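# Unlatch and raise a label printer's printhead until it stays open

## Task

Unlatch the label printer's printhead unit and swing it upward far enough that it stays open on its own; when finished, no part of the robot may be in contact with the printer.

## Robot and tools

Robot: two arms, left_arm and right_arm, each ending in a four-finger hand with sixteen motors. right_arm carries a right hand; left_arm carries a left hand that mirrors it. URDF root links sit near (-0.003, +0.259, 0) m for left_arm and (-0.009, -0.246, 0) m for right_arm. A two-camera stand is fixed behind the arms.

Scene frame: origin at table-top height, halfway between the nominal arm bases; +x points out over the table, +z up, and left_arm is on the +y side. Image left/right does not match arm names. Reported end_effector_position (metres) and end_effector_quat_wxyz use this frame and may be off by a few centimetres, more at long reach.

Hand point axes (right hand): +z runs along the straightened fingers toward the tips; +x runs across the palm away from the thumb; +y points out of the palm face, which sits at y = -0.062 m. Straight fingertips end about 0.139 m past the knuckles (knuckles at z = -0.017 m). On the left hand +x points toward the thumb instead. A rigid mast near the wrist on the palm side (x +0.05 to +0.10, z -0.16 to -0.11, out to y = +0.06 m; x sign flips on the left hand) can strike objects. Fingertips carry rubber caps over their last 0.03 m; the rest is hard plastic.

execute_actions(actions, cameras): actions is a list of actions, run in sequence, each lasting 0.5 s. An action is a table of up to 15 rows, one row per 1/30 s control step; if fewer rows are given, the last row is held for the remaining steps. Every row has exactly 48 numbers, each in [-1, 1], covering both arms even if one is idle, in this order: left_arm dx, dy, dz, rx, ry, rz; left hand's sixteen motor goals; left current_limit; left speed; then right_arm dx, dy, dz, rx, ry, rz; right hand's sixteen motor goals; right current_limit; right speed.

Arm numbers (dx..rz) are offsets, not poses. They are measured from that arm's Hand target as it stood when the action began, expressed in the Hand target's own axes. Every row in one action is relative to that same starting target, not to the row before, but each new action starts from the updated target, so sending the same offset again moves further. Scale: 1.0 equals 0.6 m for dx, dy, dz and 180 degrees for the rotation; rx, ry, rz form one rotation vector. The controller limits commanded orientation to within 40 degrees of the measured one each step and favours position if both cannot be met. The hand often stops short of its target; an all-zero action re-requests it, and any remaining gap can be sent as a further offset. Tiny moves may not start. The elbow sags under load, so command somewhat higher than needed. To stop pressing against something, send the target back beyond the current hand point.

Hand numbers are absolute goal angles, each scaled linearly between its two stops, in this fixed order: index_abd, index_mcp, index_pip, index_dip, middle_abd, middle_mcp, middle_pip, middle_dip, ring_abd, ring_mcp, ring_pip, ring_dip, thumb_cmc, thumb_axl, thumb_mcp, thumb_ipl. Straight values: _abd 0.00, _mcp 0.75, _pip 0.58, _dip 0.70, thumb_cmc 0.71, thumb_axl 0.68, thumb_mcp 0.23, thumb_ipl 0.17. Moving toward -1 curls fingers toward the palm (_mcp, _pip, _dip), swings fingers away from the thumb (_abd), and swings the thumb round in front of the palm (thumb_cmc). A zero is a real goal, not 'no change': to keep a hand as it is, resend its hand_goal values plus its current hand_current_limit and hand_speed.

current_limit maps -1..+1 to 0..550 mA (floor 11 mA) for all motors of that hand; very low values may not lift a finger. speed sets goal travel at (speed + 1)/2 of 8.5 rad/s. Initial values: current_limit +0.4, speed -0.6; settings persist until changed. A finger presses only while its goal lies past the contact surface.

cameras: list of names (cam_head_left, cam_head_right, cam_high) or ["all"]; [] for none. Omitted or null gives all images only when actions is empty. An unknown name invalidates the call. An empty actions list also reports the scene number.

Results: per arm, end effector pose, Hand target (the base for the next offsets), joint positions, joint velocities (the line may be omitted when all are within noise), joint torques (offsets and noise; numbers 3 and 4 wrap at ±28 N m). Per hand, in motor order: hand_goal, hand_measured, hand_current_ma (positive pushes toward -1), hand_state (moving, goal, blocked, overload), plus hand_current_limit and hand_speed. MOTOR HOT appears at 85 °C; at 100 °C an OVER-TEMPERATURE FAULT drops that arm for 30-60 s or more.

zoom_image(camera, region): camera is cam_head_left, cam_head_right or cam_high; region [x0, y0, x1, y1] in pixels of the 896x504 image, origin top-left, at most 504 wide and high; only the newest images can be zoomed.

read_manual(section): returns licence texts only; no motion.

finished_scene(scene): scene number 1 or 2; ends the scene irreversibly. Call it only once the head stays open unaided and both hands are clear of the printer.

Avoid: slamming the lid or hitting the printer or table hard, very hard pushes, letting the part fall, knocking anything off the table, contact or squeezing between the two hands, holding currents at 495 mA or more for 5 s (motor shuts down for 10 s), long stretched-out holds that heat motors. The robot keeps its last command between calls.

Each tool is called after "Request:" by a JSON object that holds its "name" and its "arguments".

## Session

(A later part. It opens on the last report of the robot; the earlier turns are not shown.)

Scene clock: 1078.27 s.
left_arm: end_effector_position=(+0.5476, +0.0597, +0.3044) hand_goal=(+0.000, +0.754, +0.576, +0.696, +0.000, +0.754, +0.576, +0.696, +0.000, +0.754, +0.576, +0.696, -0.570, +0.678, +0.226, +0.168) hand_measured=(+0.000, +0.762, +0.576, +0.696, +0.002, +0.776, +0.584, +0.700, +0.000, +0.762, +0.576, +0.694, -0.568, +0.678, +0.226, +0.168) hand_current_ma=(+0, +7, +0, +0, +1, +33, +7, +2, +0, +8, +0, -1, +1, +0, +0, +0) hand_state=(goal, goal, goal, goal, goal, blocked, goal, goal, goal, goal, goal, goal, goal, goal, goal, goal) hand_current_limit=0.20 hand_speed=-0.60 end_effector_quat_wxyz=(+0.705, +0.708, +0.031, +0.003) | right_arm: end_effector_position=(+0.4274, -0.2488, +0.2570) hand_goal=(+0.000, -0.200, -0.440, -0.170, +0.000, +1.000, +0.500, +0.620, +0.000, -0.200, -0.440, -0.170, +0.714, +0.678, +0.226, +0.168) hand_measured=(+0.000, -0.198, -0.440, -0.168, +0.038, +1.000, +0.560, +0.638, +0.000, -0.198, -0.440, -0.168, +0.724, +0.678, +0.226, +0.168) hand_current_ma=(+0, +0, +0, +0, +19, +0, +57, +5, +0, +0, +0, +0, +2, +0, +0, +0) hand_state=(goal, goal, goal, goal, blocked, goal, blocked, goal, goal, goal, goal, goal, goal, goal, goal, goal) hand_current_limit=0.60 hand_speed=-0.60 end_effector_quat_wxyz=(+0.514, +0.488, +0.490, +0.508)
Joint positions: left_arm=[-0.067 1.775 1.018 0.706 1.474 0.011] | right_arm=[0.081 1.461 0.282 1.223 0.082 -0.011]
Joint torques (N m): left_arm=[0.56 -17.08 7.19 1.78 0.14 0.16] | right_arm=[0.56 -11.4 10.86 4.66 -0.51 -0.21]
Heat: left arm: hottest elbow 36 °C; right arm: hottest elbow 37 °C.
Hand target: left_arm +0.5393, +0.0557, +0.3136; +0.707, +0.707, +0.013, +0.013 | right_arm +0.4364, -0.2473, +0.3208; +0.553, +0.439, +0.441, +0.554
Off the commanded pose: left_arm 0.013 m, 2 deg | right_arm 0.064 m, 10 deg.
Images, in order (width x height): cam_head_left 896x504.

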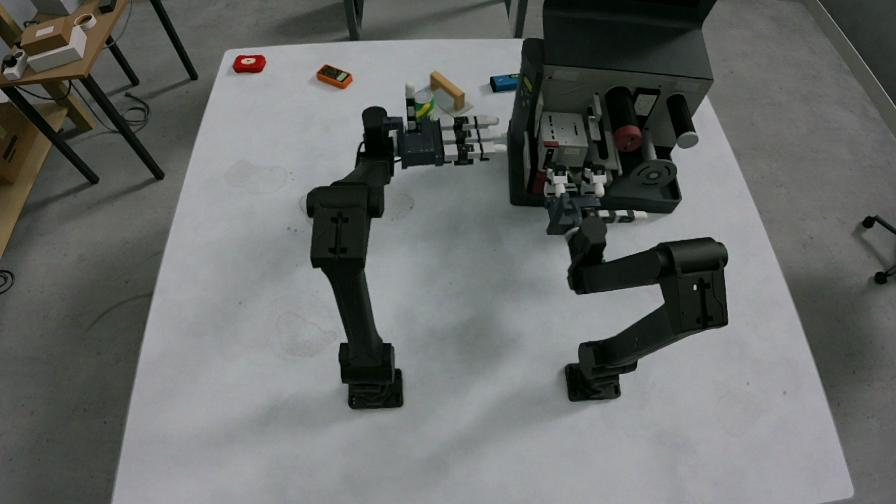

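Request:
{"name": "execute_actions", "arguments": {"actions": [[[0,0,0,0,0,0,0,0.754,0.576,0.696,0,0.754,0.576,0.696,0,0.754,0.576,0.696,-0.571,0.678,0.226,0.168,0.2,-0.6,0,0,0,0,0,0,0,-0.2,-0.44,-0.17,0,1.0,0.3,0.5,0,-0.2,-0.44,-0.17,0.714,0.678,0.226,0.168,0.6,-0.6]],[[0,0,0,0,0,0,0,0.754,0.576,0.696,0,0.754,0.576,0.696,0,0.754,0.576,0.696,-0.571,0.678,0.226,0.168,0.2,-0.6,0,0,0,0,0,0,0,-0.2,-0.44,-0.17,0,1.0,0.1,0.3,0,-0.2,-0.44,-0.17,0.714,0.678,0.226,0.168,0.6,-0.6]]], "cameras": ["cam_head_left"]}}

Request:
{"name": "zoom_image", "arguments": {"camera": "cam_head_left", "region": [530, 135, 600, 195]}}

Scene clock: 1118.30 s.
left_arm: end_effector_position=(+0.5476, +0.0597, +0.3044) hand_goal=(+0.000, +0.754, +0.576, +0.696, +0.000, +0.754, +0.576, +0.696, +0.000, +0.754, +0.576, +0.696, -0.570, +0.678, +0.226, +0.168) hand_measured=(+0.000, +0.762, +0.576, +0.696, +0.002, +0.776, +0.584, +0.700, +0.000, +0.762, +0.576, +0.694, -0.568, +0.678, +0.226, +0.168) hand_current_ma=(+0, +7, +0, +0, +1, +33, +7, +2, +0, +8, +0, -1, +1, +0, +0, +0) hand_state=(goal, goal, goal, goal, goal, blocked, goal, goal, goal, goal, goal, goal, goal, goal, goal, goal) hand_current_limit=0.20 hand_speed=-0.60 end_effector_quat_wxyz=(+0.705, +0.708, +0.031, +0.003) | right_arm: end_effector_position=(+0.4279, -0.2481, +0.2555) hand_goal=(+0.000, -0.200, -0.440, -0.170, +0.000, +1.000, +0.100, +0.300, +0.000, -0.200, -0.440, -0.170, +0.714, +0.678, +0.226, +0.168) hand_measured=(+0.000, -0.198, -0.440, -0.168, +0.026, +1.002, +0.508, +0.422, +0.000, -0.198, -0.440, -0.168, +0.724, +0.678, +0.226, +0.168) hand_current_ma=(+0, +0, +0, +0, +9, +0, +440, +232, +0, +0, +0, +0, +2, +0, +0, +0) hand_state=(goal, goal, goal, goal, blocked, goal, blocked, blocked, goal, goal, goal, goal, goal, goal, goal, goal) hand_current_limit=0.60 hand_speed=-0.60 end_effector_quat_wxyz=(+0.512, +0.488, +0.492, +0.508)
Joint positions: left_arm=[-0.067 1.775 1.018 0.706 1.474 0.011] | right_arm=[0.081 1.465 0.282 1.223 0.078 -0.011]
Joint torques (N m): left_arm=[0.5 -17.14 7.19 1.8 0.14 0.16] | right_arm=[0.56 -11.69 10.8 4.7 -0.36 -0.21]
Heat: left arm: hottest elbow 36 °C; right arm: hottest elbow 38 °C.
Hand target: left_arm +0.5393, +0.0557, +0.3136; +0.707, +0.707, +0.013, +0.013 | right_arm +0.4364, -0.2472, +0.3207; +0.553, +0.439, +0.442, +0.554
Off the commanded pose: left_arm 0.013 m, 2 deg | right_arm 0.066 m, 11 deg.
Images, in order (width x height): cam_head_left 896x504.

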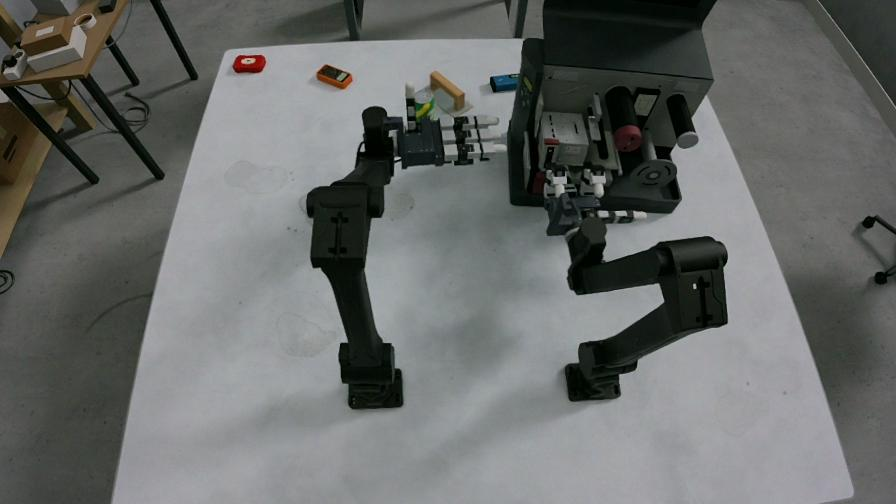

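Scaled by 7.200 from the camera's 896x504 image, which has a finer 1280x720 frame.

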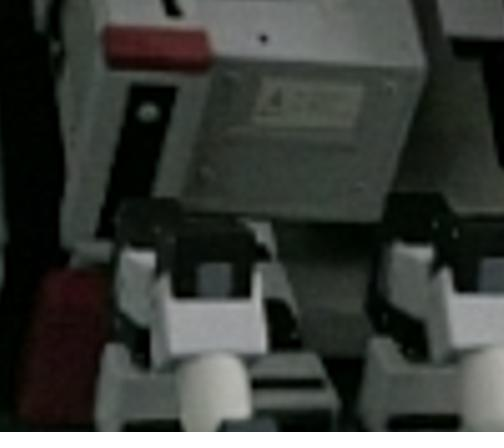

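Request:
{"name": "execute_actions", "arguments": {"actions": [[[0,0,0,0,0,0,0,0.754,0.576,0.696,0,0.754,0.576,0.696,0,0.754,0.576,0.696,-0.571,0.678,0.226,0.168,0.2,-0.6,0,0.025,0.005,0,0,0,0,-0.2,-0.44,-0.17,0,1.0,0.1,0.3,0,-0.2,-0.44,-0.17,0.714,0.678,0.226,0.168,0.7,-0.6]],[[0,0,0,0,0,0,0,0.754,0.576,0.696,0,0.754,0.576,0.696,0,0.754,0.576,0.696,-0.571,0.678,0.226,0.168,0.2,-0.6,0,0.025,0.005,-0.02,0,0,0,-0.2,-0.44,-0.17,0,1.0,0.1,0.3,0,-0.2,-0.44,-0.17,0.714,0.678,0.226,0.168,0.7,-0.6]]], "cameras": ["cam_head_left"]}}

Request:
{"name": "zoom_image", "arguments": {"camera": "cam_head_left", "region": [530, 135, 600, 195]}}

Scene clock: 1150.83 s.
left_arm: end_effector_position=(+0.5476, +0.0597, +0.3044) hand_goal=(+0.000, +0.754, +0.576, +0.696, +0.000, +0.754, +0.576, +0.696, +0.000, +0.754, +0.576, +0.696, -0.570, +0.678, +0.226, +0.168) hand_measured=(+0.000, +0.762, +0.576, +0.696, +0.002, +0.776, +0.584, +0.700, +0.000, +0.762, +0.576, +0.694, -0.568, +0.678, +0.226, +0.168) hand_current_ma=(+0, +7, +0, +0, +1, +33, +7, +2, +0, +8, +0, -1, +1, +0, +0, +0) hand_state=(goal, goal, goal, goal, goal, blocked, goal, goal, goal, goal, goal, goal, goal, goal, goal, goal) hand_current_limit=0.20 hand_speed=-0.60 end_effector_quat_wxyz=(+0.705, +0.708, +0.031, +0.003) | right_arm: end_effector_position=(+0.4274, -0.2480, +0.2607) hand_goal=(+0.000, -0.200, -0.440, -0.170, +0.000, +1.000, +0.100, +0.300, +0.000, -0.200, -0.440, -0.170, +0.714, +0.678, +0.226, +0.168) hand_measured=(+0.000, -0.198, -0.440, -0.168, +0.026, +1.002, +0.508, +0.408, +0.000, -0.198, -0.440, -0.168, +0.724, +0.678, +0.226, +0.168) hand_current_ma=(+0, +0, +0, +0, +9, +0, +468, +183, +0, +0, +0, +0, +2, +0, +0, +0) hand_state=(goal, goal, goal, goal, blocked, goal, blocked, blocked, goal, goal, goal, goal, goal, goal, goal, goal) hand_current_limit=0.70 hand_speed=-0.60 end_effector_quat_wxyz=(+0.510, +0.490, +0.494, +0.505)
Joint positions: left_arm=[-0.067 1.775 1.018 0.706 1.474 0.011] | right_arm=[0.081 1.421 0.282 1.169 0.077 -0.011]
Joint torques (N m): left_arm=[0.56 -17.08 7.19 1.8 0.14 0.16] | right_arm=[0.44 -12.04 12.77 6.2 -0.39 -0.26]
Heat: left arm: hottest elbow 36 °C; right arm: hottest elbow 38 °C.
Hand target: left_arm +0.5393, +0.0557, +0.3136; +0.707, +0.707, +0.013, +0.013 | right_arm +0.4356, -0.2472, +0.3513; +0.566, +0.422, +0.424, +0.567
Off the commanded pose: left_arm 0.013 m, 2 deg | right_arm 0.091 m, 15 deg.
Images, in order (width x height): cam_head_left 896x504.

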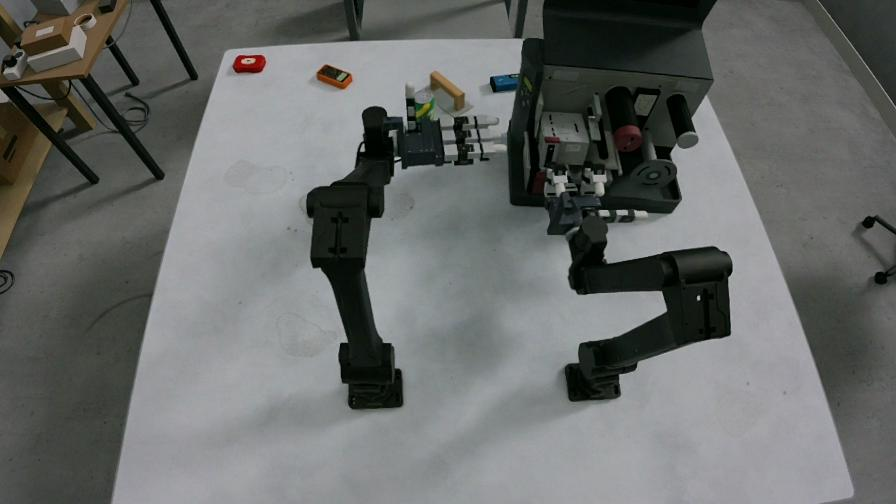

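Scaled by 7.200 from the camera's 896x504 image, which has a finer 1280x720 frame.

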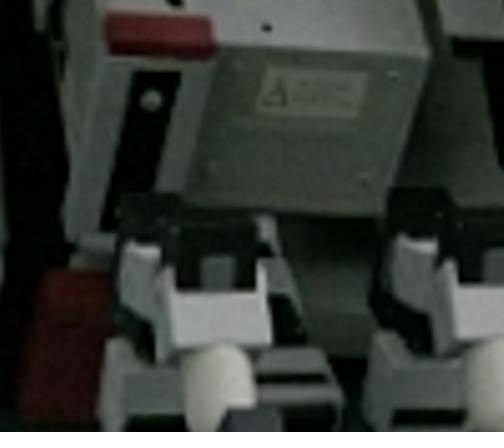

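Request:
{"name": "execute_actions", "arguments": {"actions": [[[0,0,0,0,0,0,0,0.754,0.576,0.696,0,0.754,0.576,0.696,0,0.754,0.576,0.696,-0.571,0.678,0.226,0.168,0.2,-0.6,0,0.03,0.005,0,0,0,0,-0.2,-0.44,-0.17,0,1.0,0.1,0.3,0,-0.2,-0.44,-0.17,0.714,0.678,0.226,0.168,0.7,-0.6]],[[0,0,0,0,0,0,0,0.754,0.576,0.696,0,0.754,0.576,0.696,0,0.754,0.576,0.696,-0.571,0.678,0.226,0.168,0.2,-0.6,0,0.03,0.005,0,0,0,0,-0.2,-0.44,-0.17,0,1.0,0.1,0.3,0,-0.2,-0.44,-0.17,0.714,0.678,0.226,0.168,0.7,-0.6]]], "cameras": ["cam_head_left","cam_high"]}}

Request:
{"name": "zoom_image", "arguments": {"camera": "cam_head_left", "region": [530, 125, 600, 185]}}

Request:
{"name": "zoom_image", "arguments": {"camera": "cam_high", "region": [320, 100, 440, 200]}}

Scene clock: 1169.23 s.
left_arm: end_effector_position=(+0.5476, +0.0597, +0.3044) hand_goal=(+0.000, +0.754, +0.576, +0.696, +0.000, +0.754, +0.576, +0.696, +0.000, +0.754, +0.576, +0.696, -0.570, +0.678, +0.226, +0.168) hand_measured=(+0.000, +0.762, +0.576, +0.696, +0.002, +0.776, +0.584, +0.700, +0.000, +0.762, +0.576, +0.694, -0.568, +0.678, +0.226, +0.168) hand_current_ma=(+0, +7, +0, +0, +1, +33, +7, +2, +0, +8, +0, -1, +1, +0, +0, +0) hand_state=(goal, goal, goal, goal, goal, blocked, goal, goal, goal, goal, goal, goal, goal, goal, goal, goal) hand_current_limit=0.20 hand_speed=-0.60 end_effector_quat_wxyz=(+0.705, +0.708, +0.031, +0.003) | right_arm: end_effector_position=(+0.4196, -0.2483, +0.2866) hand_goal=(+0.000, -0.200, -0.440, -0.170, +0.000, +1.000, +0.100, +0.300, +0.000, -0.200, -0.440, -0.170, +0.714, +0.678, +0.226, +0.168) hand_measured=(+0.000, -0.198, -0.440, -0.168, +0.022, +1.002, +0.508, +0.398, +0.000, -0.198, -0.440, -0.168, +0.724, +0.678, +0.226, +0.168) hand_current_ma=(+0, +0, +0, +0, +6, +0, +467, +151, +0, +0, +0, +0, +2, +0, +0, +0) hand_state=(goal, goal, goal, goal, blocked, goal, blocked, blocked, goal, goal, goal, goal, goal, goal, goal, goal) hand_current_limit=0.70 hand_speed=-0.60 end_effector_quat_wxyz=(+0.511, +0.488, +0.492, +0.508)
Joint positions: left_arm=[-0.067 1.775 1.018 0.706 1.474 0.011] | right_arm=[0.081 1.28 0.282 1.037 0.076 -0.011]
Joint torques (N m): left_arm=[0.56 -17.14 7.17 1.8 0.14 0.16] | right_arm=[0.62 -12.57 15.42 4.62 -0.28 -0.26]
Heat: left arm: hottest elbow 36 °C; right arm: hottest elbow 40 °C.
Hand target: left_arm +0.5393, +0.0557, +0.3136; +0.707, +0.707, +0.013, +0.013 | right_arm +0.4311, -0.2471, +0.3875; +0.566, +0.422, +0.424, +0.567
Off the commanded pose: left_arm 0.013 m, 2 deg | right_arm 0.102 m, 14 deg.
Images, in order (width x height): cam_head_left 896x504, cam_high 896x504.

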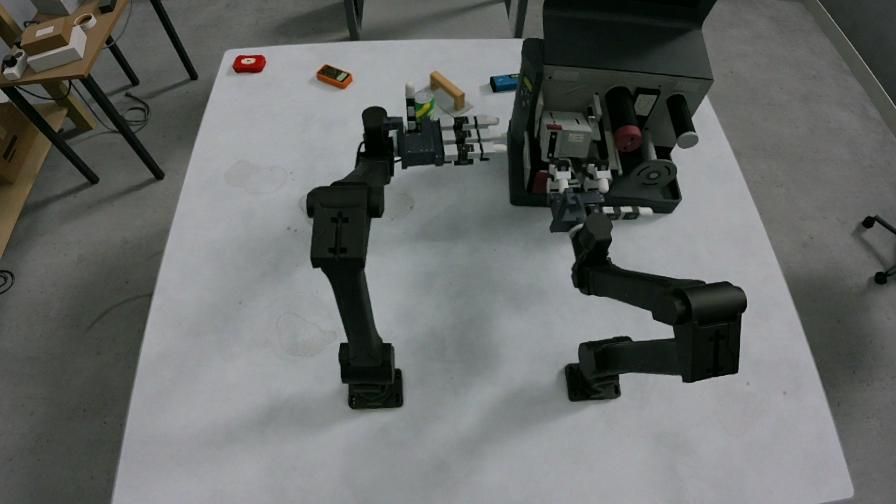

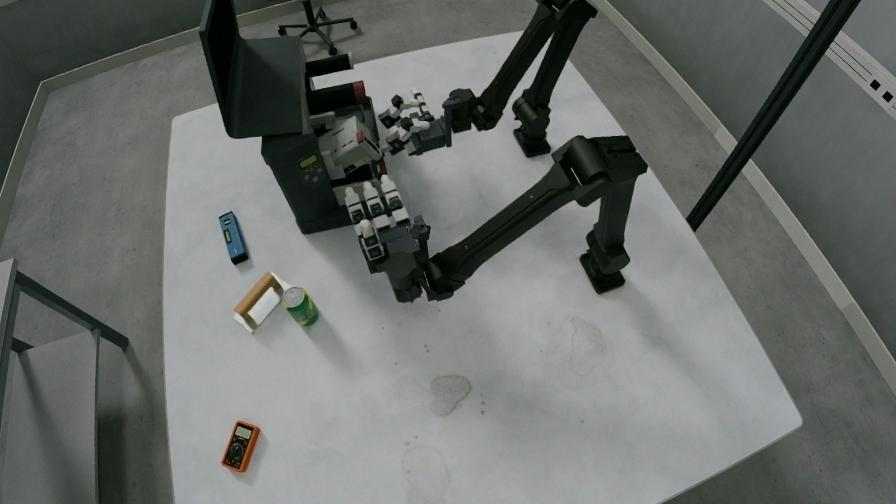

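Scaled by 7.200 from the camera's 896x504 image, which has a finer 1280x720 frame.

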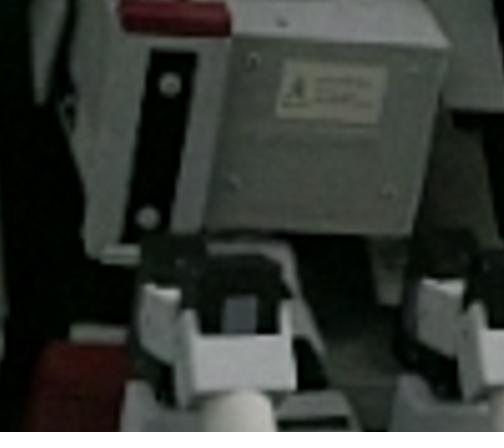

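Scaled by 4.200 from the camera's 896x504 image, which has a finer 1280x720 frame.

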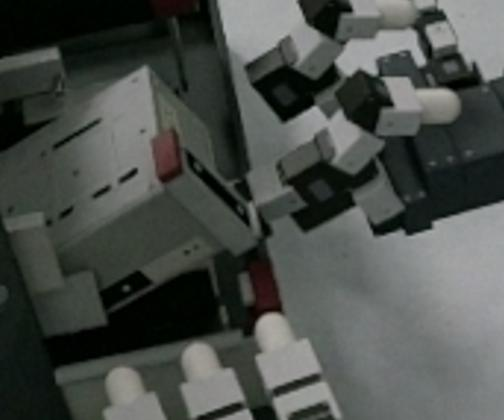

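Request:
{"name": "execute_actions", "arguments": {"actions": [[[0,0,0,0,0,0,0,0.754,0.576,0.696,0,0.754,0.576,0.696,0,0.754,0.576,0.696,-0.571,0.678,0.226,0.168,0.2,-0.6,-0.005,0.03,0.022,0,0,0,0,-0.2,-0.44,-0.17,0,1.0,0.1,0.3,0,-0.2,-0.44,-0.17,0.714,0.678,0.226,0.168,0.7,-0.6]]], "cameras": ["cam_head_left","cam_high"]}}

Request:
{"name": "zoom_image", "arguments": {"camera": "cam_head_left", "region": [530, 120, 610, 190]}}

Request:
{"name": "zoom_image", "arguments": {"camera": "cam_high", "region": [320, 100, 440, 200]}}

Scene clock: 1190.07 s.
left_arm: end_effector_position=(+0.5476, +0.0597, +0.3044) hand_goal=(+0.000, +0.754, +0.576, +0.696, +0.000, +0.754, +0.576, +0.696, +0.000, +0.754, +0.576, +0.696, -0.570, +0.678, +0.226, +0.168) hand_measured=(+0.000, +0.762, +0.576, +0.696, +0.002, +0.776, +0.584, +0.700, +0.000, +0.762, +0.576, +0.694, -0.568, +0.678, +0.226, +0.168) hand_current_ma=(+0, +7, +0, +0, +1, +33, +7, +2, +0, +8, +0, -1, +1, +0, +0, +0) hand_state=(goal, goal, goal, goal, goal, blocked, goal, goal, goal, goal, goal, goal, goal, goal, goal, goal) hand_current_limit=0.20 hand_speed=-0.60 end_effector_quat_wxyz=(+0.705, +0.708, +0.031, +0.003) | right_arm: end_effector_position=(+0.4181, -0.2485, +0.2981) hand_goal=(+0.000, -0.200, -0.440, -0.170, +0.000, +1.000, +0.100, +0.300, +0.000, -0.200, -0.440, -0.170, +0.714, +0.678, +0.226, +0.168) hand_measured=(+0.000, -0.198, -0.440, -0.168, +0.022, +1.002, +0.508, +0.392, +0.000, -0.198, -0.440, -0.168, +0.724, +0.678, +0.226, +0.168) hand_current_ma=(+0, +0, +0, +0, +6, +0, +468, +130, +0, +0, +0, +0, +2, +0, +0, +0) hand_state=(goal, goal, goal, goal, blocked, goal, blocked, blocked, goal, goal, goal, goal, goal, goal, goal, goal) hand_current_limit=0.70 hand_speed=-0.60 end_effector_quat_wxyz=(+0.509, +0.488, +0.495, +0.508)
Joint positions: left_arm=[-0.067 1.775 1.018 0.706 1.474 0.011] | right_arm=[0.078 1.212 0.29 0.956 0.069 -0.011]
Joint torques (N m): left_arm=[0.5 -17.08 7.19 1.8 0.14 0.16] | right_arm=[-0.15 -11.34 18.1 4.11 -0.42 -0.24]
Heat: left arm: hottest elbow 36 °C; right arm: hottest elbow 42 °C.
Hand target: left_arm +0.5393, +0.0557, +0.3136; +0.707, +0.707, +0.013, +0.013 | right_arm +0.4387, -0.2502, +0.4086; +0.566, +0.422, +0.424, +0.567
Off the commanded pose: left_arm 0.013 m, 2 deg | right_arm 0.112 m, 15 deg.
Images, in order (width x height): cam_head_left 896x504, cam_high 896x504.

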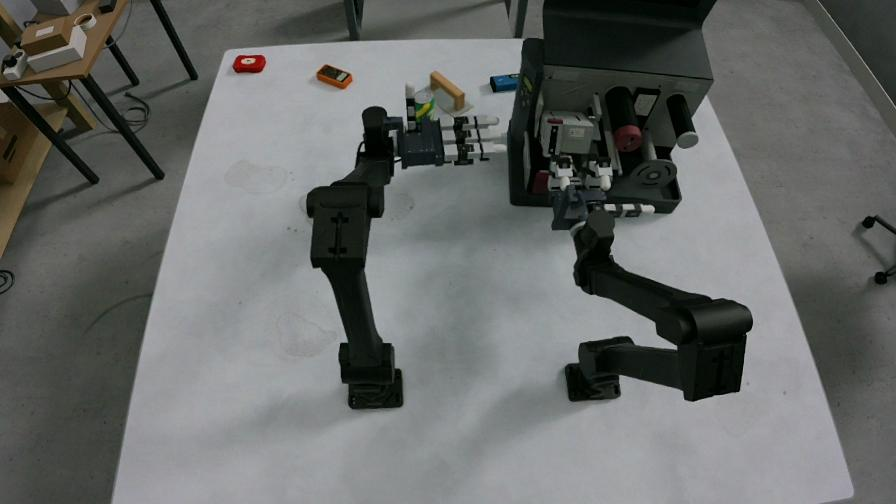

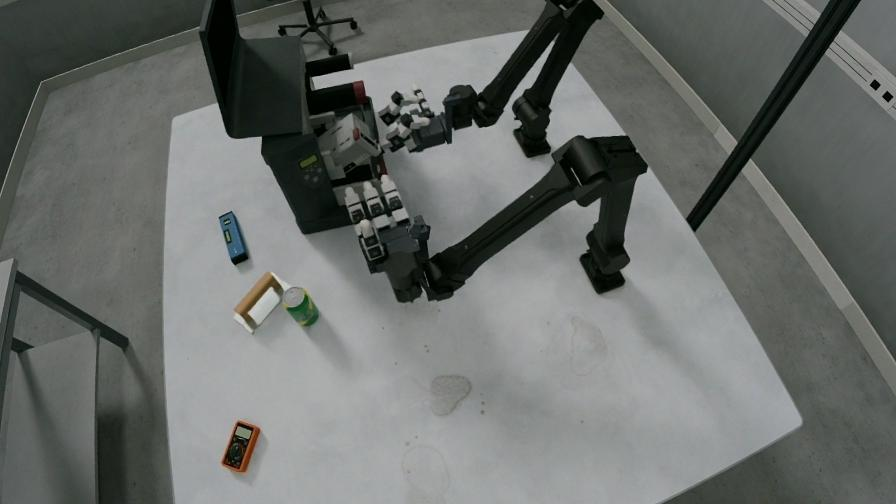

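Scaled by 6.300 from the camera's 896x504 image, which has a finer 1280x720 frame.

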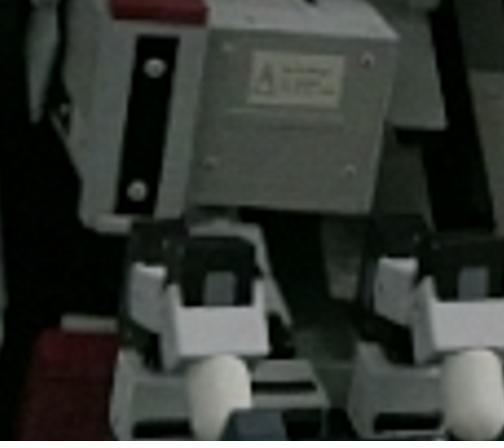

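Scaled by 4.200 from the camera's 896x504 image, which has a finer 1280x720 frame.

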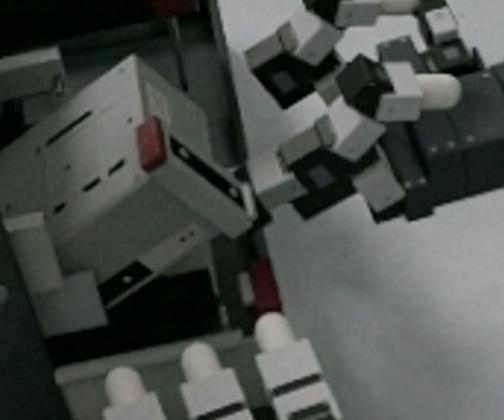

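Request:
{"name": "execute_actions", "arguments": {"actions": [[[0,0,0,0,0,0,0,0.754,0.576,0.696,0,0.754,0.576,0.696,0,0.754,0.576,0.696,-0.571,0.678,0.226,0.168,0.2,-0.6,-0.012,0.025,0.02,0,0,0.055,0,-0.2,-0.44,-0.17,0,1.0,0.1,0.3,0,-0.2,-0.44,-0.17,0.714,0.678,0.226,0.168,0.7,-0.6]],[[0,0,0,0,0,0,0,0.754,0.576,0.696,0,0.754,0.576,0.696,0,0.754,0.576,0.696,-0.571,0.678,0.226,0.168,0.2,-0.6,-0.012,0.025,0.02,0,0,0.055,0,-0.2,-0.44,-0.17,0,1.0,0.1,0.3,0,-0.2,-0.44,-0.17,0.714,0.678,0.226,0.168,0.7,-0.6]]], "cameras": ["cam_head_left","cam_high"]}}

Request:
{"name": "zoom_image", "arguments": {"camera": "cam_head_left", "region": [530, 110, 620, 190]}}

Request:
{"name": "zoom_image", "arguments": {"camera": "cam_high", "region": [320, 100, 440, 200]}}

Scene clock: 1226.43 s.
left_arm: end_effector_position=(+0.5476, +0.0597, +0.3044) hand_goal=(+0.000, +0.754, +0.576, +0.696, +0.000, +0.754, +0.576, +0.696, +0.000, +0.754, +0.576, +0.696, -0.570, +0.678, +0.226, +0.168) hand_measured=(+0.000, +0.762, +0.576, +0.696, +0.002, +0.776, +0.584, +0.700, +0.000, +0.762, +0.576, +0.694, -0.568, +0.678, +0.226, +0.168) hand_current_ma=(+0, +7, +0, +0, +1, +33, +7, +2, +0, +8, +0, -1, +1, +0, +0, +0) hand_state=(goal, goal, goal, goal, goal, blocked, goal, goal, goal, goal, goal, goal, goal, goal, goal, goal) hand_current_limit=0.20 hand_speed=-0.60 end_effector_quat_wxyz=(+0.705, +0.708, +0.031, +0.003) | right_arm: end_effector_position=(+0.4317, -0.2709, +0.3408) hand_goal=(+0.000, -0.200, -0.440, -0.170, +0.000, +1.000, +0.100, +0.300, +0.000, -0.200, -0.440, -0.170, +0.714, +0.678, +0.226, +0.168) hand_measured=(+0.000, -0.198, -0.440, -0.168, +0.044, +1.002, +0.216, +0.344, +0.000, -0.198, -0.440, -0.168, +0.724, +0.678, +0.226, +0.168) hand_current_ma=(+0, +0, +0, +0, +24, +0, +202, +31, +0, +0, +0, +0, +2, +0, +0, +0) hand_state=(goal, goal, goal, goal, blocked, goal, blocked, blocked, goal, goal, goal, goal, goal, goal, goal, goal) hand_current_limit=0.70 hand_speed=-0.60 end_effector_quat_wxyz=(+0.427, +0.552, +0.402, +0.593)
Joint positions: left_arm=[-0.067 1.775 1.018 0.706 1.474 0.011] | right_arm=[0.088 1.096 0.39 0.775 0.08 0.312]
Joint torques (N m): left_arm=[0.44 -17.14 7.19 1.78 0.14 0.16] | right_arm=[1.79 -9.88 17.96 4.1 0.09 -0.08]
Heat: left arm: hottest elbow 35 °C; right arm: hottest elbow 46 °C.
Hand target: left_arm +0.5393, +0.0557, +0.3136; +0.707, +0.707, +0.013, +0.013 | right_arm +0.4535, -0.2670, +0.4428; +0.461, +0.488, +0.345, +0.656
Off the commanded pose: left_arm 0.013 m, 2 deg | right_arm 0.104 m, 13 deg.
Images, in order (width x height): cam_head_left 896x504, cam_high 896x504.

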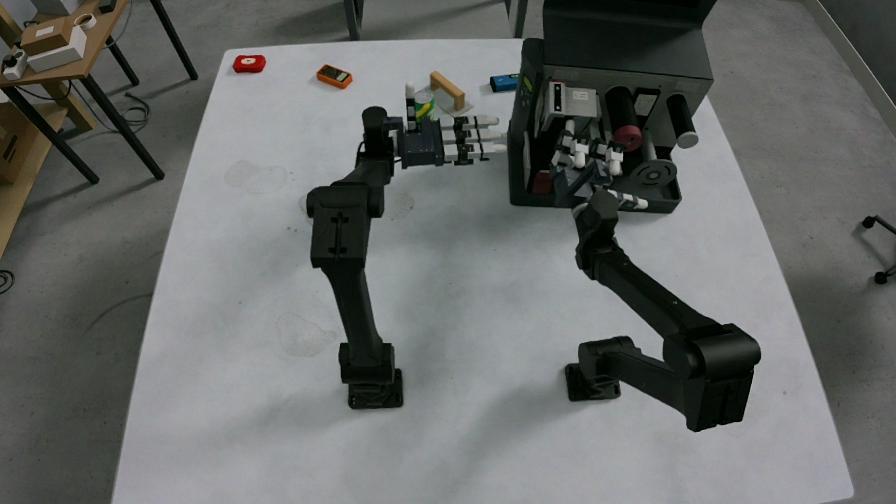

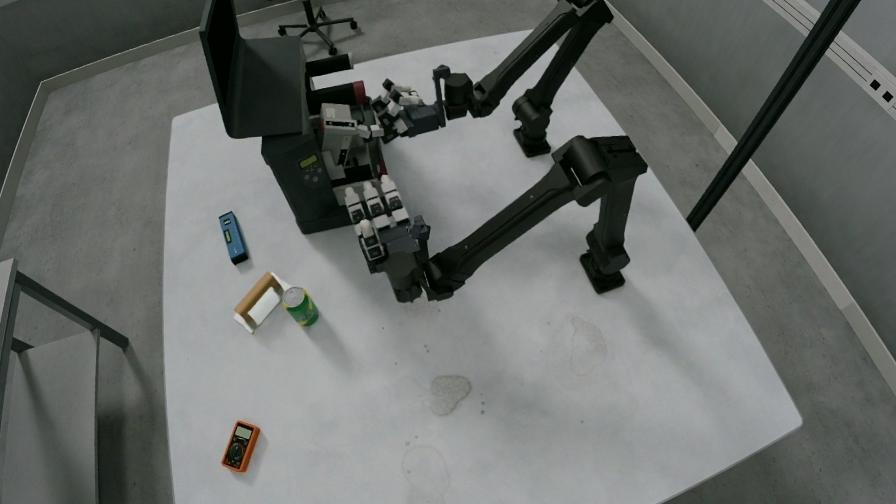

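Scaled by 5.600 from the camera's 896x504 image, which has a finer 1280x720 frame.

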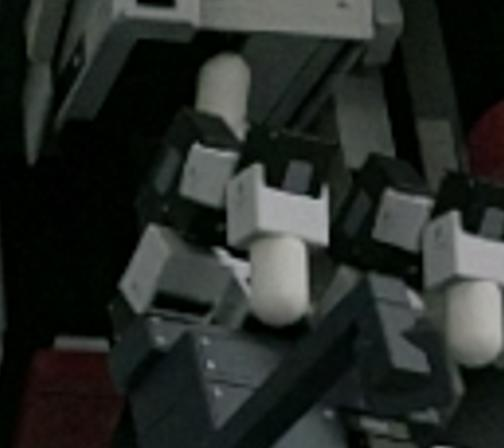

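Scaled by 4.200 from the camera's 896x504 image, which has a finer 1280x720 frame.

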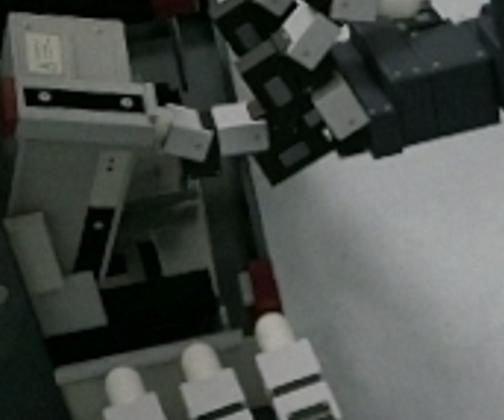

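Request:
{"name": "zoom_image", "arguments": {"camera": "cam_head_left", "region": [510, 50, 710, 220]}}

Request:
{"name": "zoom_image", "arguments": {"camera": "cam_high", "region": [250, 60, 450, 240]}}

Scaled by 2.520 from the camera's 896x504 image, which has a finer 1280x720 frame.

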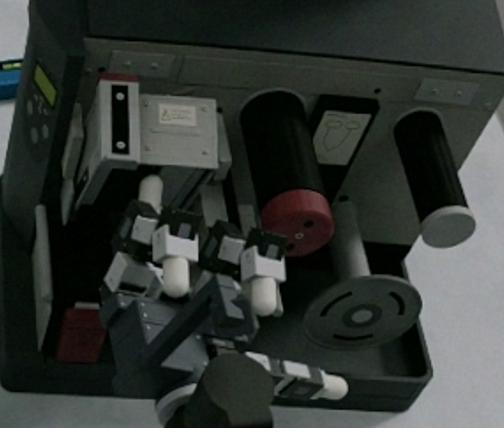

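Scaled by 2.520 from the camera's 896x504 image, which has a finer 1280x720 frame.

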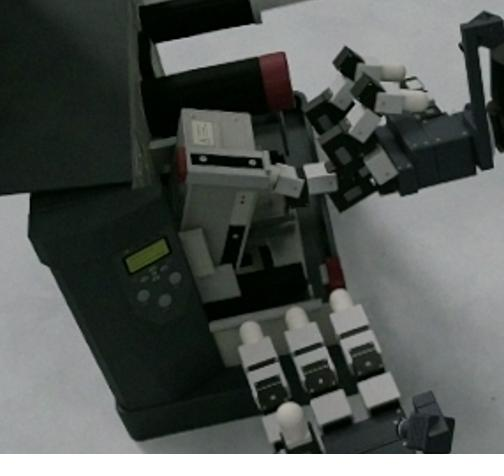

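Request:
{"name": "execute_actions", "arguments": {"actions": [[[0,0,0,0,0,0,0,0.754,0.576,0.696,0,0.754,0.576,0.696,0,0.754,0.576,0.696,-0.571,0.678,0.226,0.168,0.2,-0.6,0,-0.01,0.04,-0.055,0,0,0,-0.2,-0.44,-0.17,0,1.0,0.1,0.3,0,-0.2,-0.44,-0.17,0.714,0.678,0.226,0.168,0.7,-0.6]]], "cameras": ["cam_head_left","cam_high"]}}

Request:
{"name": "zoom_image", "arguments": {"camera": "cam_head_left", "region": [520, 60, 640, 180]}}

Request:
{"name": "zoom_image", "arguments": {"camera": "cam_high", "region": [300, 80, 440, 200]}}

Scene clock: 1286.43 s.
left_arm: end_effector_position=(+0.5476, +0.0597, +0.3044) hand_goal=(+0.000, +0.754, +0.576, +0.696, +0.000, +0.754, +0.576, +0.696, +0.000, +0.754, +0.576, +0.696, -0.570, +0.678, +0.226, +0.168) hand_measured=(+0.000, +0.762, +0.576, +0.696, +0.002, +0.776, +0.584, +0.700, +0.000, +0.762, +0.576, +0.694, -0.568, +0.678, +0.226, +0.168) hand_current_ma=(+0, +7, +0, +0, +1, +33, +7, +2, +0, +8, +0, -1, +1, +0, +0, +0) hand_state=(goal, goal, goal, goal, goal, blocked, goal, goal, goal, goal, goal, goal, goal, goal, goal, goal) hand_current_limit=0.20 hand_speed=-0.60 end_effector_quat_wxyz=(+0.705, +0.708, +0.031, +0.003) | right_arm: end_effector_position=(+0.4447, -0.2636, +0.3126) hand_goal=(+0.000, -0.200, -0.440, -0.170, +0.000, +1.000, +0.100, +0.300, +0.000, -0.200, -0.440, -0.170, +0.714, +0.678, +0.226, +0.168) hand_measured=(+0.000, -0.198, -0.440, -0.168, +0.022, +1.000, +0.030, +0.216, +0.000, -0.198, -0.440, -0.168, +0.724, +0.678, +0.226, +0.168) hand_current_ma=(+0, +0, +0, +0, +6, +0, -75, -112, +0, +0, +0, +0, +2, +0, +0, +0) hand_state=(goal, goal, goal, goal, blocked, goal, blocked, blocked, goal, goal, goal, goal, goal, goal, goal, goal) hand_current_limit=0.70 hand_speed=-0.60 end_effector_quat_wxyz=(+0.447, +0.542, +0.374, +0.606)
Joint positions: left_arm=[-0.067 1.775 1.018 0.706 1.474 0.011] | right_arm=[0.129 1.323 0.39 1.068 0.155 0.31]
Joint torques (N m): left_arm=[0.56 -17.14 7.19 1.8 0.14 0.16] | right_arm=[0.5 -10.87 21.86 5.48 0.37 -0.37]
Heat: left arm: hottest elbow 36 °C; right arm: hottest elbow 50 °C.
Hand target: left_arm +0.5393, +0.0557, +0.3136; +0.707, +0.707, +0.013, +0.013 | right_arm +0.4781, -0.2648, +0.4443; +0.501, +0.447, +0.287, +0.684
Off the commanded pose: left_arm 0.013 m, 2 deg | right_arm 0.136 m, 18 deg.
Images, in order (width x height): cam_head_left 896x504, cam_high 896x504.

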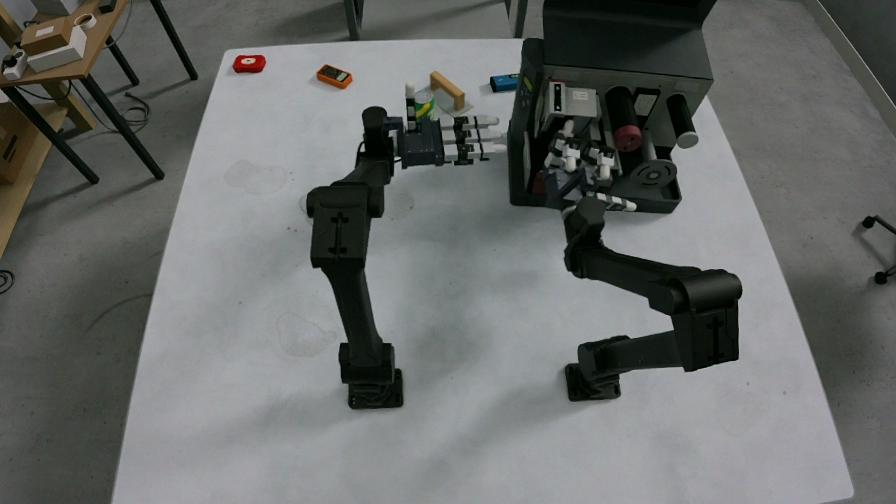

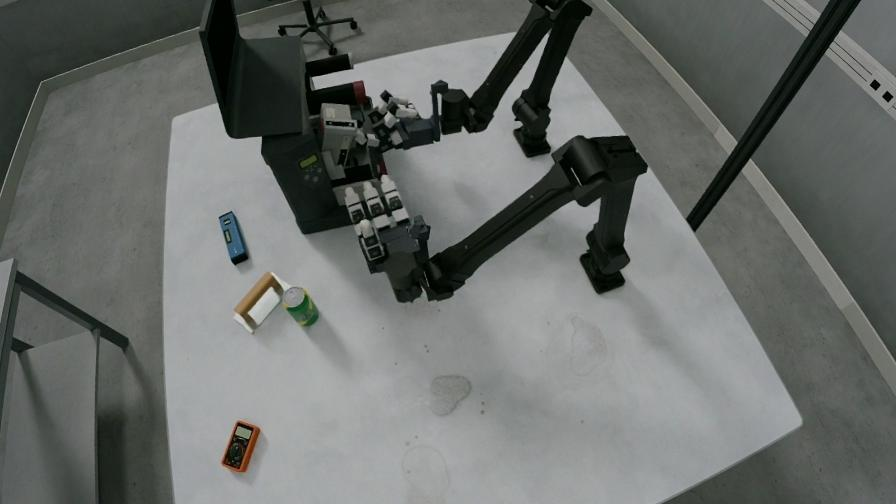

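Scaled by 4.200 from the camera's 896x504 image, which has a finer 1280x720 frame.

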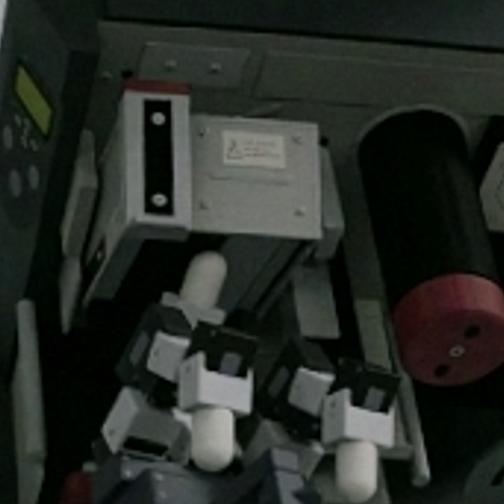

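Scaled by 3.600 from the camera's 896x504 image, which has a finer 1280x720 frame.

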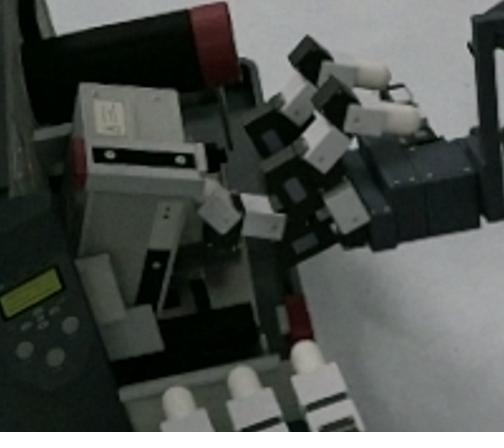

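Request:
{"name": "execute_actions", "arguments": {"actions": [[[0,0,0,0,0,0,0,0.754,0.576,0.696,0,0.754,0.576,0.696,0,0.754,0.576,0.696,-0.571,0.678,0.226,0.168,0.2,-0.6,0,-0.06,-0.02,0.03,0,0,0,-0.2,-0.44,-0.17,0,1.0,0.1,0.3,0,-0.2,-0.44,-0.17,0.714,0.678,0.226,0.168,0.4,-0.6]],[[0,0,0,0,0,0,0,0.754,0.576,0.696,0,0.754,0.576,0.696,0,0.754,0.576,0.696,-0.571,0.678,0.226,0.168,0.2,-0.6,0,-0.05,-0.02,0.03,0,0,0,-0.2,-0.44,-0.17,0,1.0,0.1,0.3,0,-0.2,-0.44,-0.17,0.714,0.678,0.226,0.168,0.4,-0.6]]], "cameras": ["cam_head_left","cam_high"]}}

Request:
{"name": "zoom_image", "arguments": {"camera": "cam_head_left", "region": [520, 60, 640, 180]}}

Request:
{"name": "zoom_image", "arguments": {"camera": "cam_high", "region": [300, 80, 440, 200]}}

Scene clock: 1315.63 s.
left_arm: end_effector_position=(+0.5476, +0.0597, +0.3044) hand_goal=(+0.000, +0.754, +0.576, +0.696, +0.000, +0.754, +0.576, +0.696, +0.000, +0.754, +0.576, +0.696, -0.570, +0.678, +0.226, +0.168) hand_measured=(+0.000, +0.762, +0.576, +0.696, +0.002, +0.776, +0.584, +0.700, +0.000, +0.762, +0.576, +0.694, -0.568, +0.678, +0.226, +0.168) hand_current_ma=(+0, +7, +0, +0, +1, +33, +7, +2, +0, +8, +0, -1, +1, +0, +0, +0) hand_state=(goal, goal, goal, goal, goal, blocked, goal, goal, goal, goal, goal, goal, goal, goal, goal, goal) hand_current_limit=0.20 hand_speed=-0.60 end_effector_quat_wxyz=(+0.705, +0.708, +0.031, +0.003) | right_arm: end_effector_position=(+0.4467, -0.2598, +0.3075) hand_goal=(+0.000, -0.200, -0.440, -0.170, +0.000, +1.000, +0.100, +0.300, +0.000, -0.200, -0.440, -0.170, +0.714, +0.678, +0.226, +0.168) hand_measured=(+0.000, -0.198, -0.440, -0.168, +0.034, +0.988, +0.008, +0.212, +0.000, -0.198, -0.440, -0.168, +0.724, +0.678, +0.226, +0.168) hand_current_ma=(+0, +0, +0, +0, +15, -3, -129, -120, +0, +0, +0, +0, +2, +0, +0, +0) hand_state=(goal, goal, goal, goal, blocked, goal, blocked, blocked, goal, goal, goal, goal, goal, goal, goal, goal) hand_current_limit=0.40 hand_speed=-0.60 end_effector_quat_wxyz=(+0.443, +0.545, +0.379, +0.603)
Joint positions: left_arm=[-0.067 1.775 1.018 0.706 1.474 0.011] | right_arm=[0.139 1.333 0.39 1.065 0.161 0.309]
Joint torques (N m): left_arm=[0.56 -17.14 7.19 1.8 0.14 0.16] | right_arm=[3.02 -8.59 17.68 2.56 -0.61 -0.27]
Heat: left arm: hottest elbow 36 °C; right arm: hottest elbow 55 °C.
Hand target: left_arm +0.5393, +0.0557, +0.3136; +0.707, +0.707, +0.013, +0.013 | right_arm +0.4817, -0.2417, +0.3783; +0.457, +0.492, +0.350, +0.653
Off the commanded pose: left_arm 0.013 m, 2 deg | right_arm 0.081 m, 9 deg.
Images, in order (width x height): cam_head_left 896x504, cam_high 896x504.

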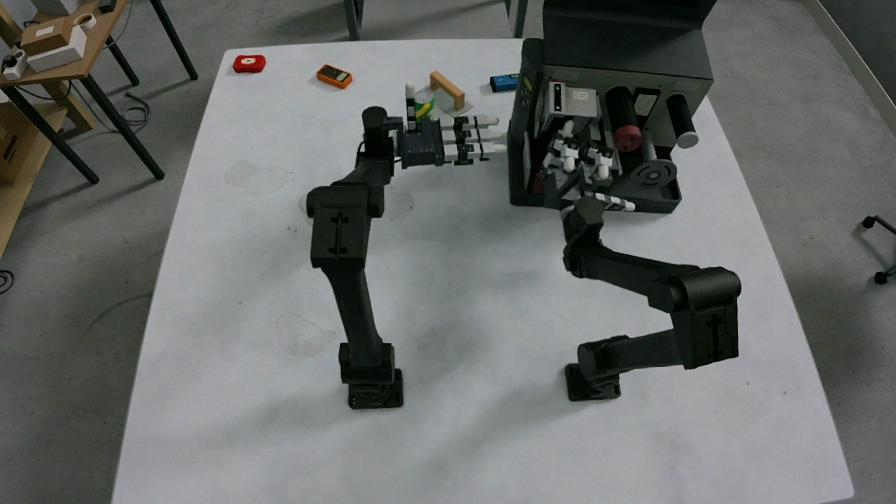

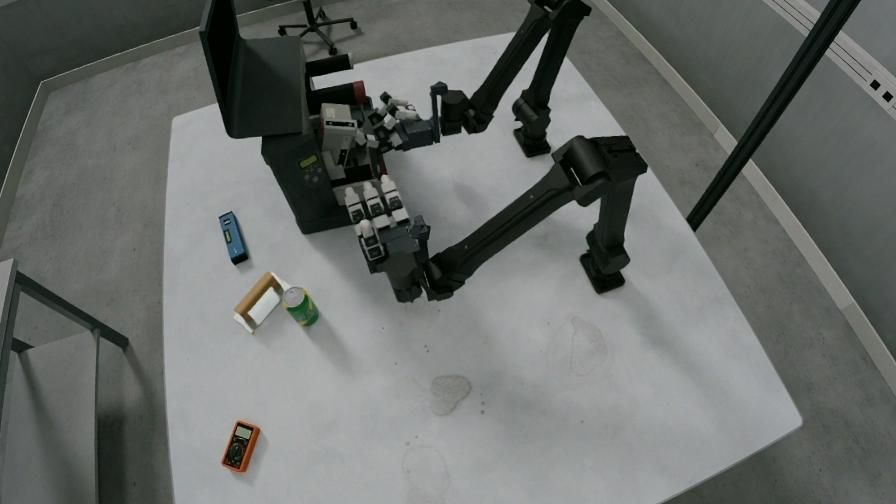

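Scaled by 4.200 from the camera's 896x504 image, which has a finer 1280x720 frame.

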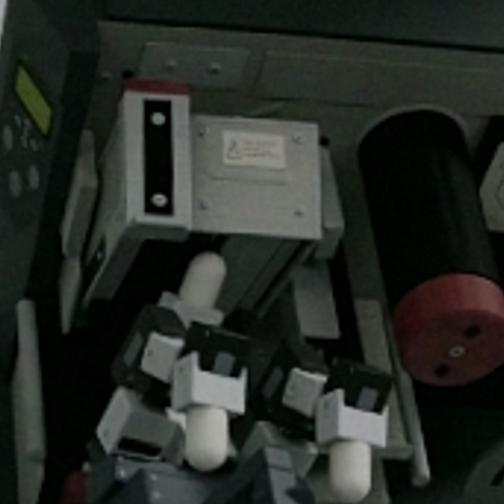

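Scaled by 3.600 from the camera's 896x504 image, which has a finer 1280x720 frame.

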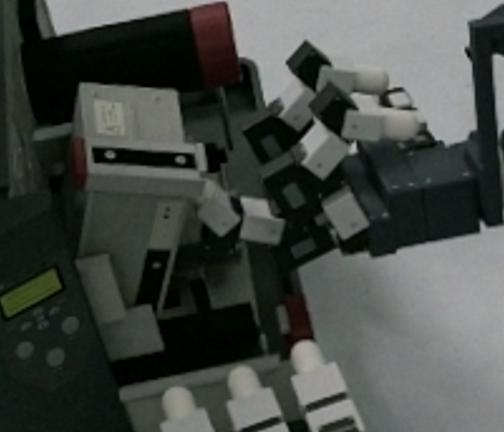

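Request:
{"name": "execute_actions", "arguments": {"actions": [[[0,0,0,0,0,0,0,0.754,0.576,0.696,0,0.754,0.576,0.696,0,0.754,0.576,0.696,-0.571,0.678,0.226,0.168,0.2,-0.6,-0.01,-0.04,-0.05,0,0,0,0,-0.2,-0.44,-0.17,0,1.0,0.1,0.3,0,-0.2,-0.44,-0.17,0.714,0.678,0.226,0.168,0.4,-0.6]],[[0,0,0,0,0,0,0,0.754,0.576,0.696,0,0.754,0.576,0.696,0,0.754,0.576,0.696,-0.571,0.678,0.226,0.168,0.2,-0.6,0,-0.03,-0.03,0,0,0,0,-0.2,-0.44,-0.17,0,1.0,0.1,0.3,0,-0.2,-0.44,-0.17,0.714,0.678,0.226,0.168,0.4,-0.6]]], "cameras": ["cam_head_left","cam_high"]}}

Request:
{"name": "zoom_image", "arguments": {"camera": "cam_head_left", "region": [520, 60, 640, 180]}}

Request:
{"name": "zoom_image", "arguments": {"camera": "cam_high", "region": [300, 80, 440, 200]}}

Scene clock: 1329.80 s.
left_arm: end_effector_position=(+0.5476, +0.0597, +0.3044) hand_goal=(+0.000, +0.754, +0.576, +0.696, +0.000, +0.754, +0.576, +0.696, +0.000, +0.754, +0.576, +0.696, -0.570, +0.678, +0.226, +0.168) hand_measured=(+0.000, +0.762, +0.576, +0.696, +0.002, +0.776, +0.584, +0.700, +0.000, +0.762, +0.576, +0.694, -0.568, +0.678, +0.226, +0.168) hand_current_ma=(+0, +7, +0, +0, +1, +33, +7, +2, +0, +8, +0, -1, +1, +0, +0, +0) hand_state=(goal, goal, goal, goal, goal, blocked, goal, goal, goal, goal, goal, goal, goal, goal, goal, goal) hand_current_limit=0.20 hand_speed=-0.60 end_effector_quat_wxyz=(+0.705, +0.708, +0.031, +0.003) | right_arm: end_effector_position=(+0.4433, -0.2565, +0.2984) hand_goal=(+0.000, -0.200, -0.440, -0.170, +0.000, +1.000, +0.100, +0.300, +0.000, -0.200, -0.440, -0.170, +0.714, +0.678, +0.226, +0.168) hand_measured=(+0.000, -0.198, -0.440, -0.168, +0.056, +0.988, +0.004, +0.212, +0.000, -0.198, -0.440, -0.168, +0.724, +0.678, +0.226, +0.168) hand_current_ma=(+0, +0, +0, +0, +40, -3, -139, -120, +0, +0, +0, +0, +2, +0, +0, +0) hand_state=(goal, goal, goal, goal, blocked, goal, blocked, blocked, goal, goal, goal, goal, goal, goal, goal, goal) hand_current_limit=0.40 hand_speed=-0.60 end_effector_quat_wxyz=(+0.458, +0.530, +0.352, +0.621)
Joint positions: left_arm=[-0.067 1.775 1.018 0.706 1.474 0.011] | right_arm=[0.164 1.453 0.388 1.261 0.206 0.309]
Joint torques (N m): left_arm=[0.5 -17.14 7.19 1.8 0.14 0.16] | right_arm=[4.19 -9.17 8.34 3.54 -0.94 -0.39]
Heat: left arm: hottest elbow 36 °C; right arm: hottest elbow 54 °C.
Hand target: left_arm +0.5393, +0.0557, +0.3136; +0.707, +0.707, +0.013, +0.013 | right_arm +0.4467, -0.2337, +0.3253; +0.457, +0.492, +0.350, +0.654
Off the commanded pose: left_arm 0.013 m, 2 deg | right_arm 0.035 m, 6 deg.
Images, in order (width x height): cam_head_left 896x504, cam_high 896x504.

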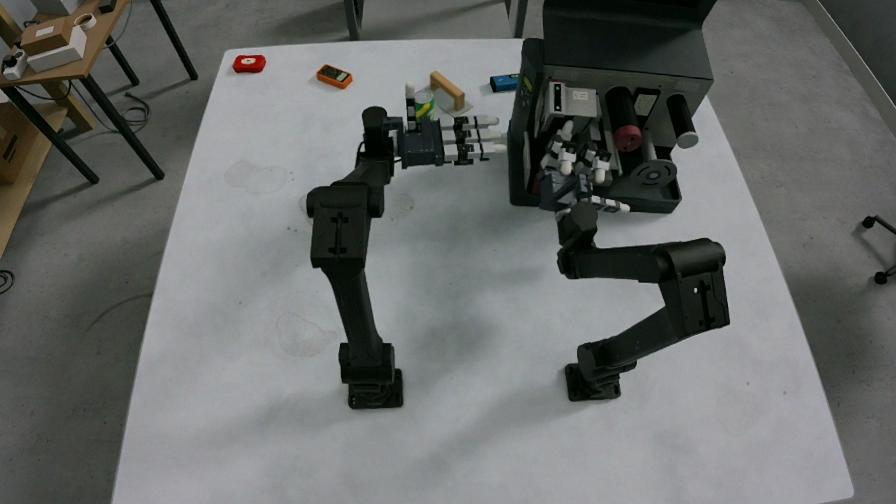

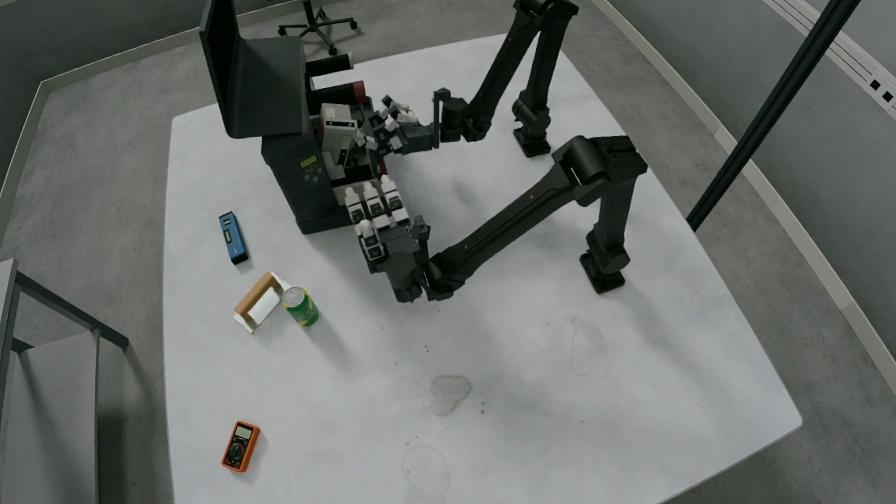

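Scaled by 4.200 from the camera's 896x504 image, which has a finer 1280x720 frame.

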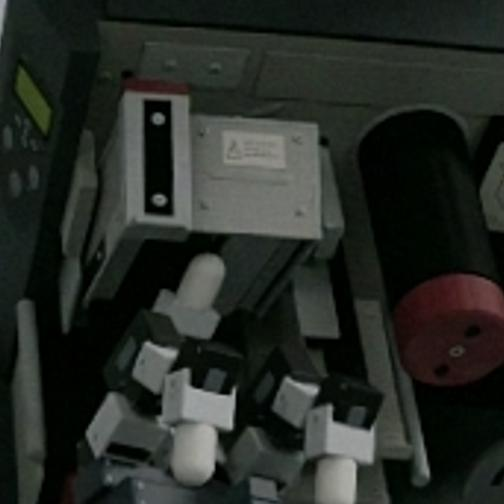

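Scaled by 3.600 from the camera's 896x504 image, which has a finer 1280x720 frame.

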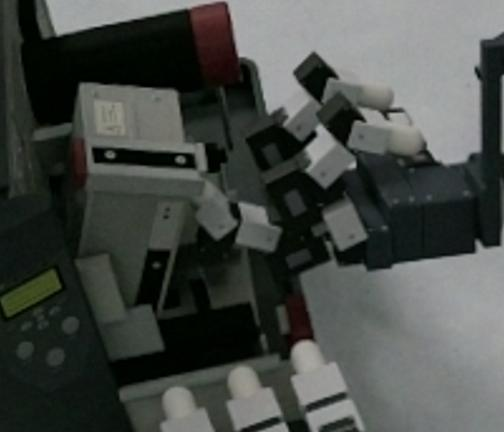

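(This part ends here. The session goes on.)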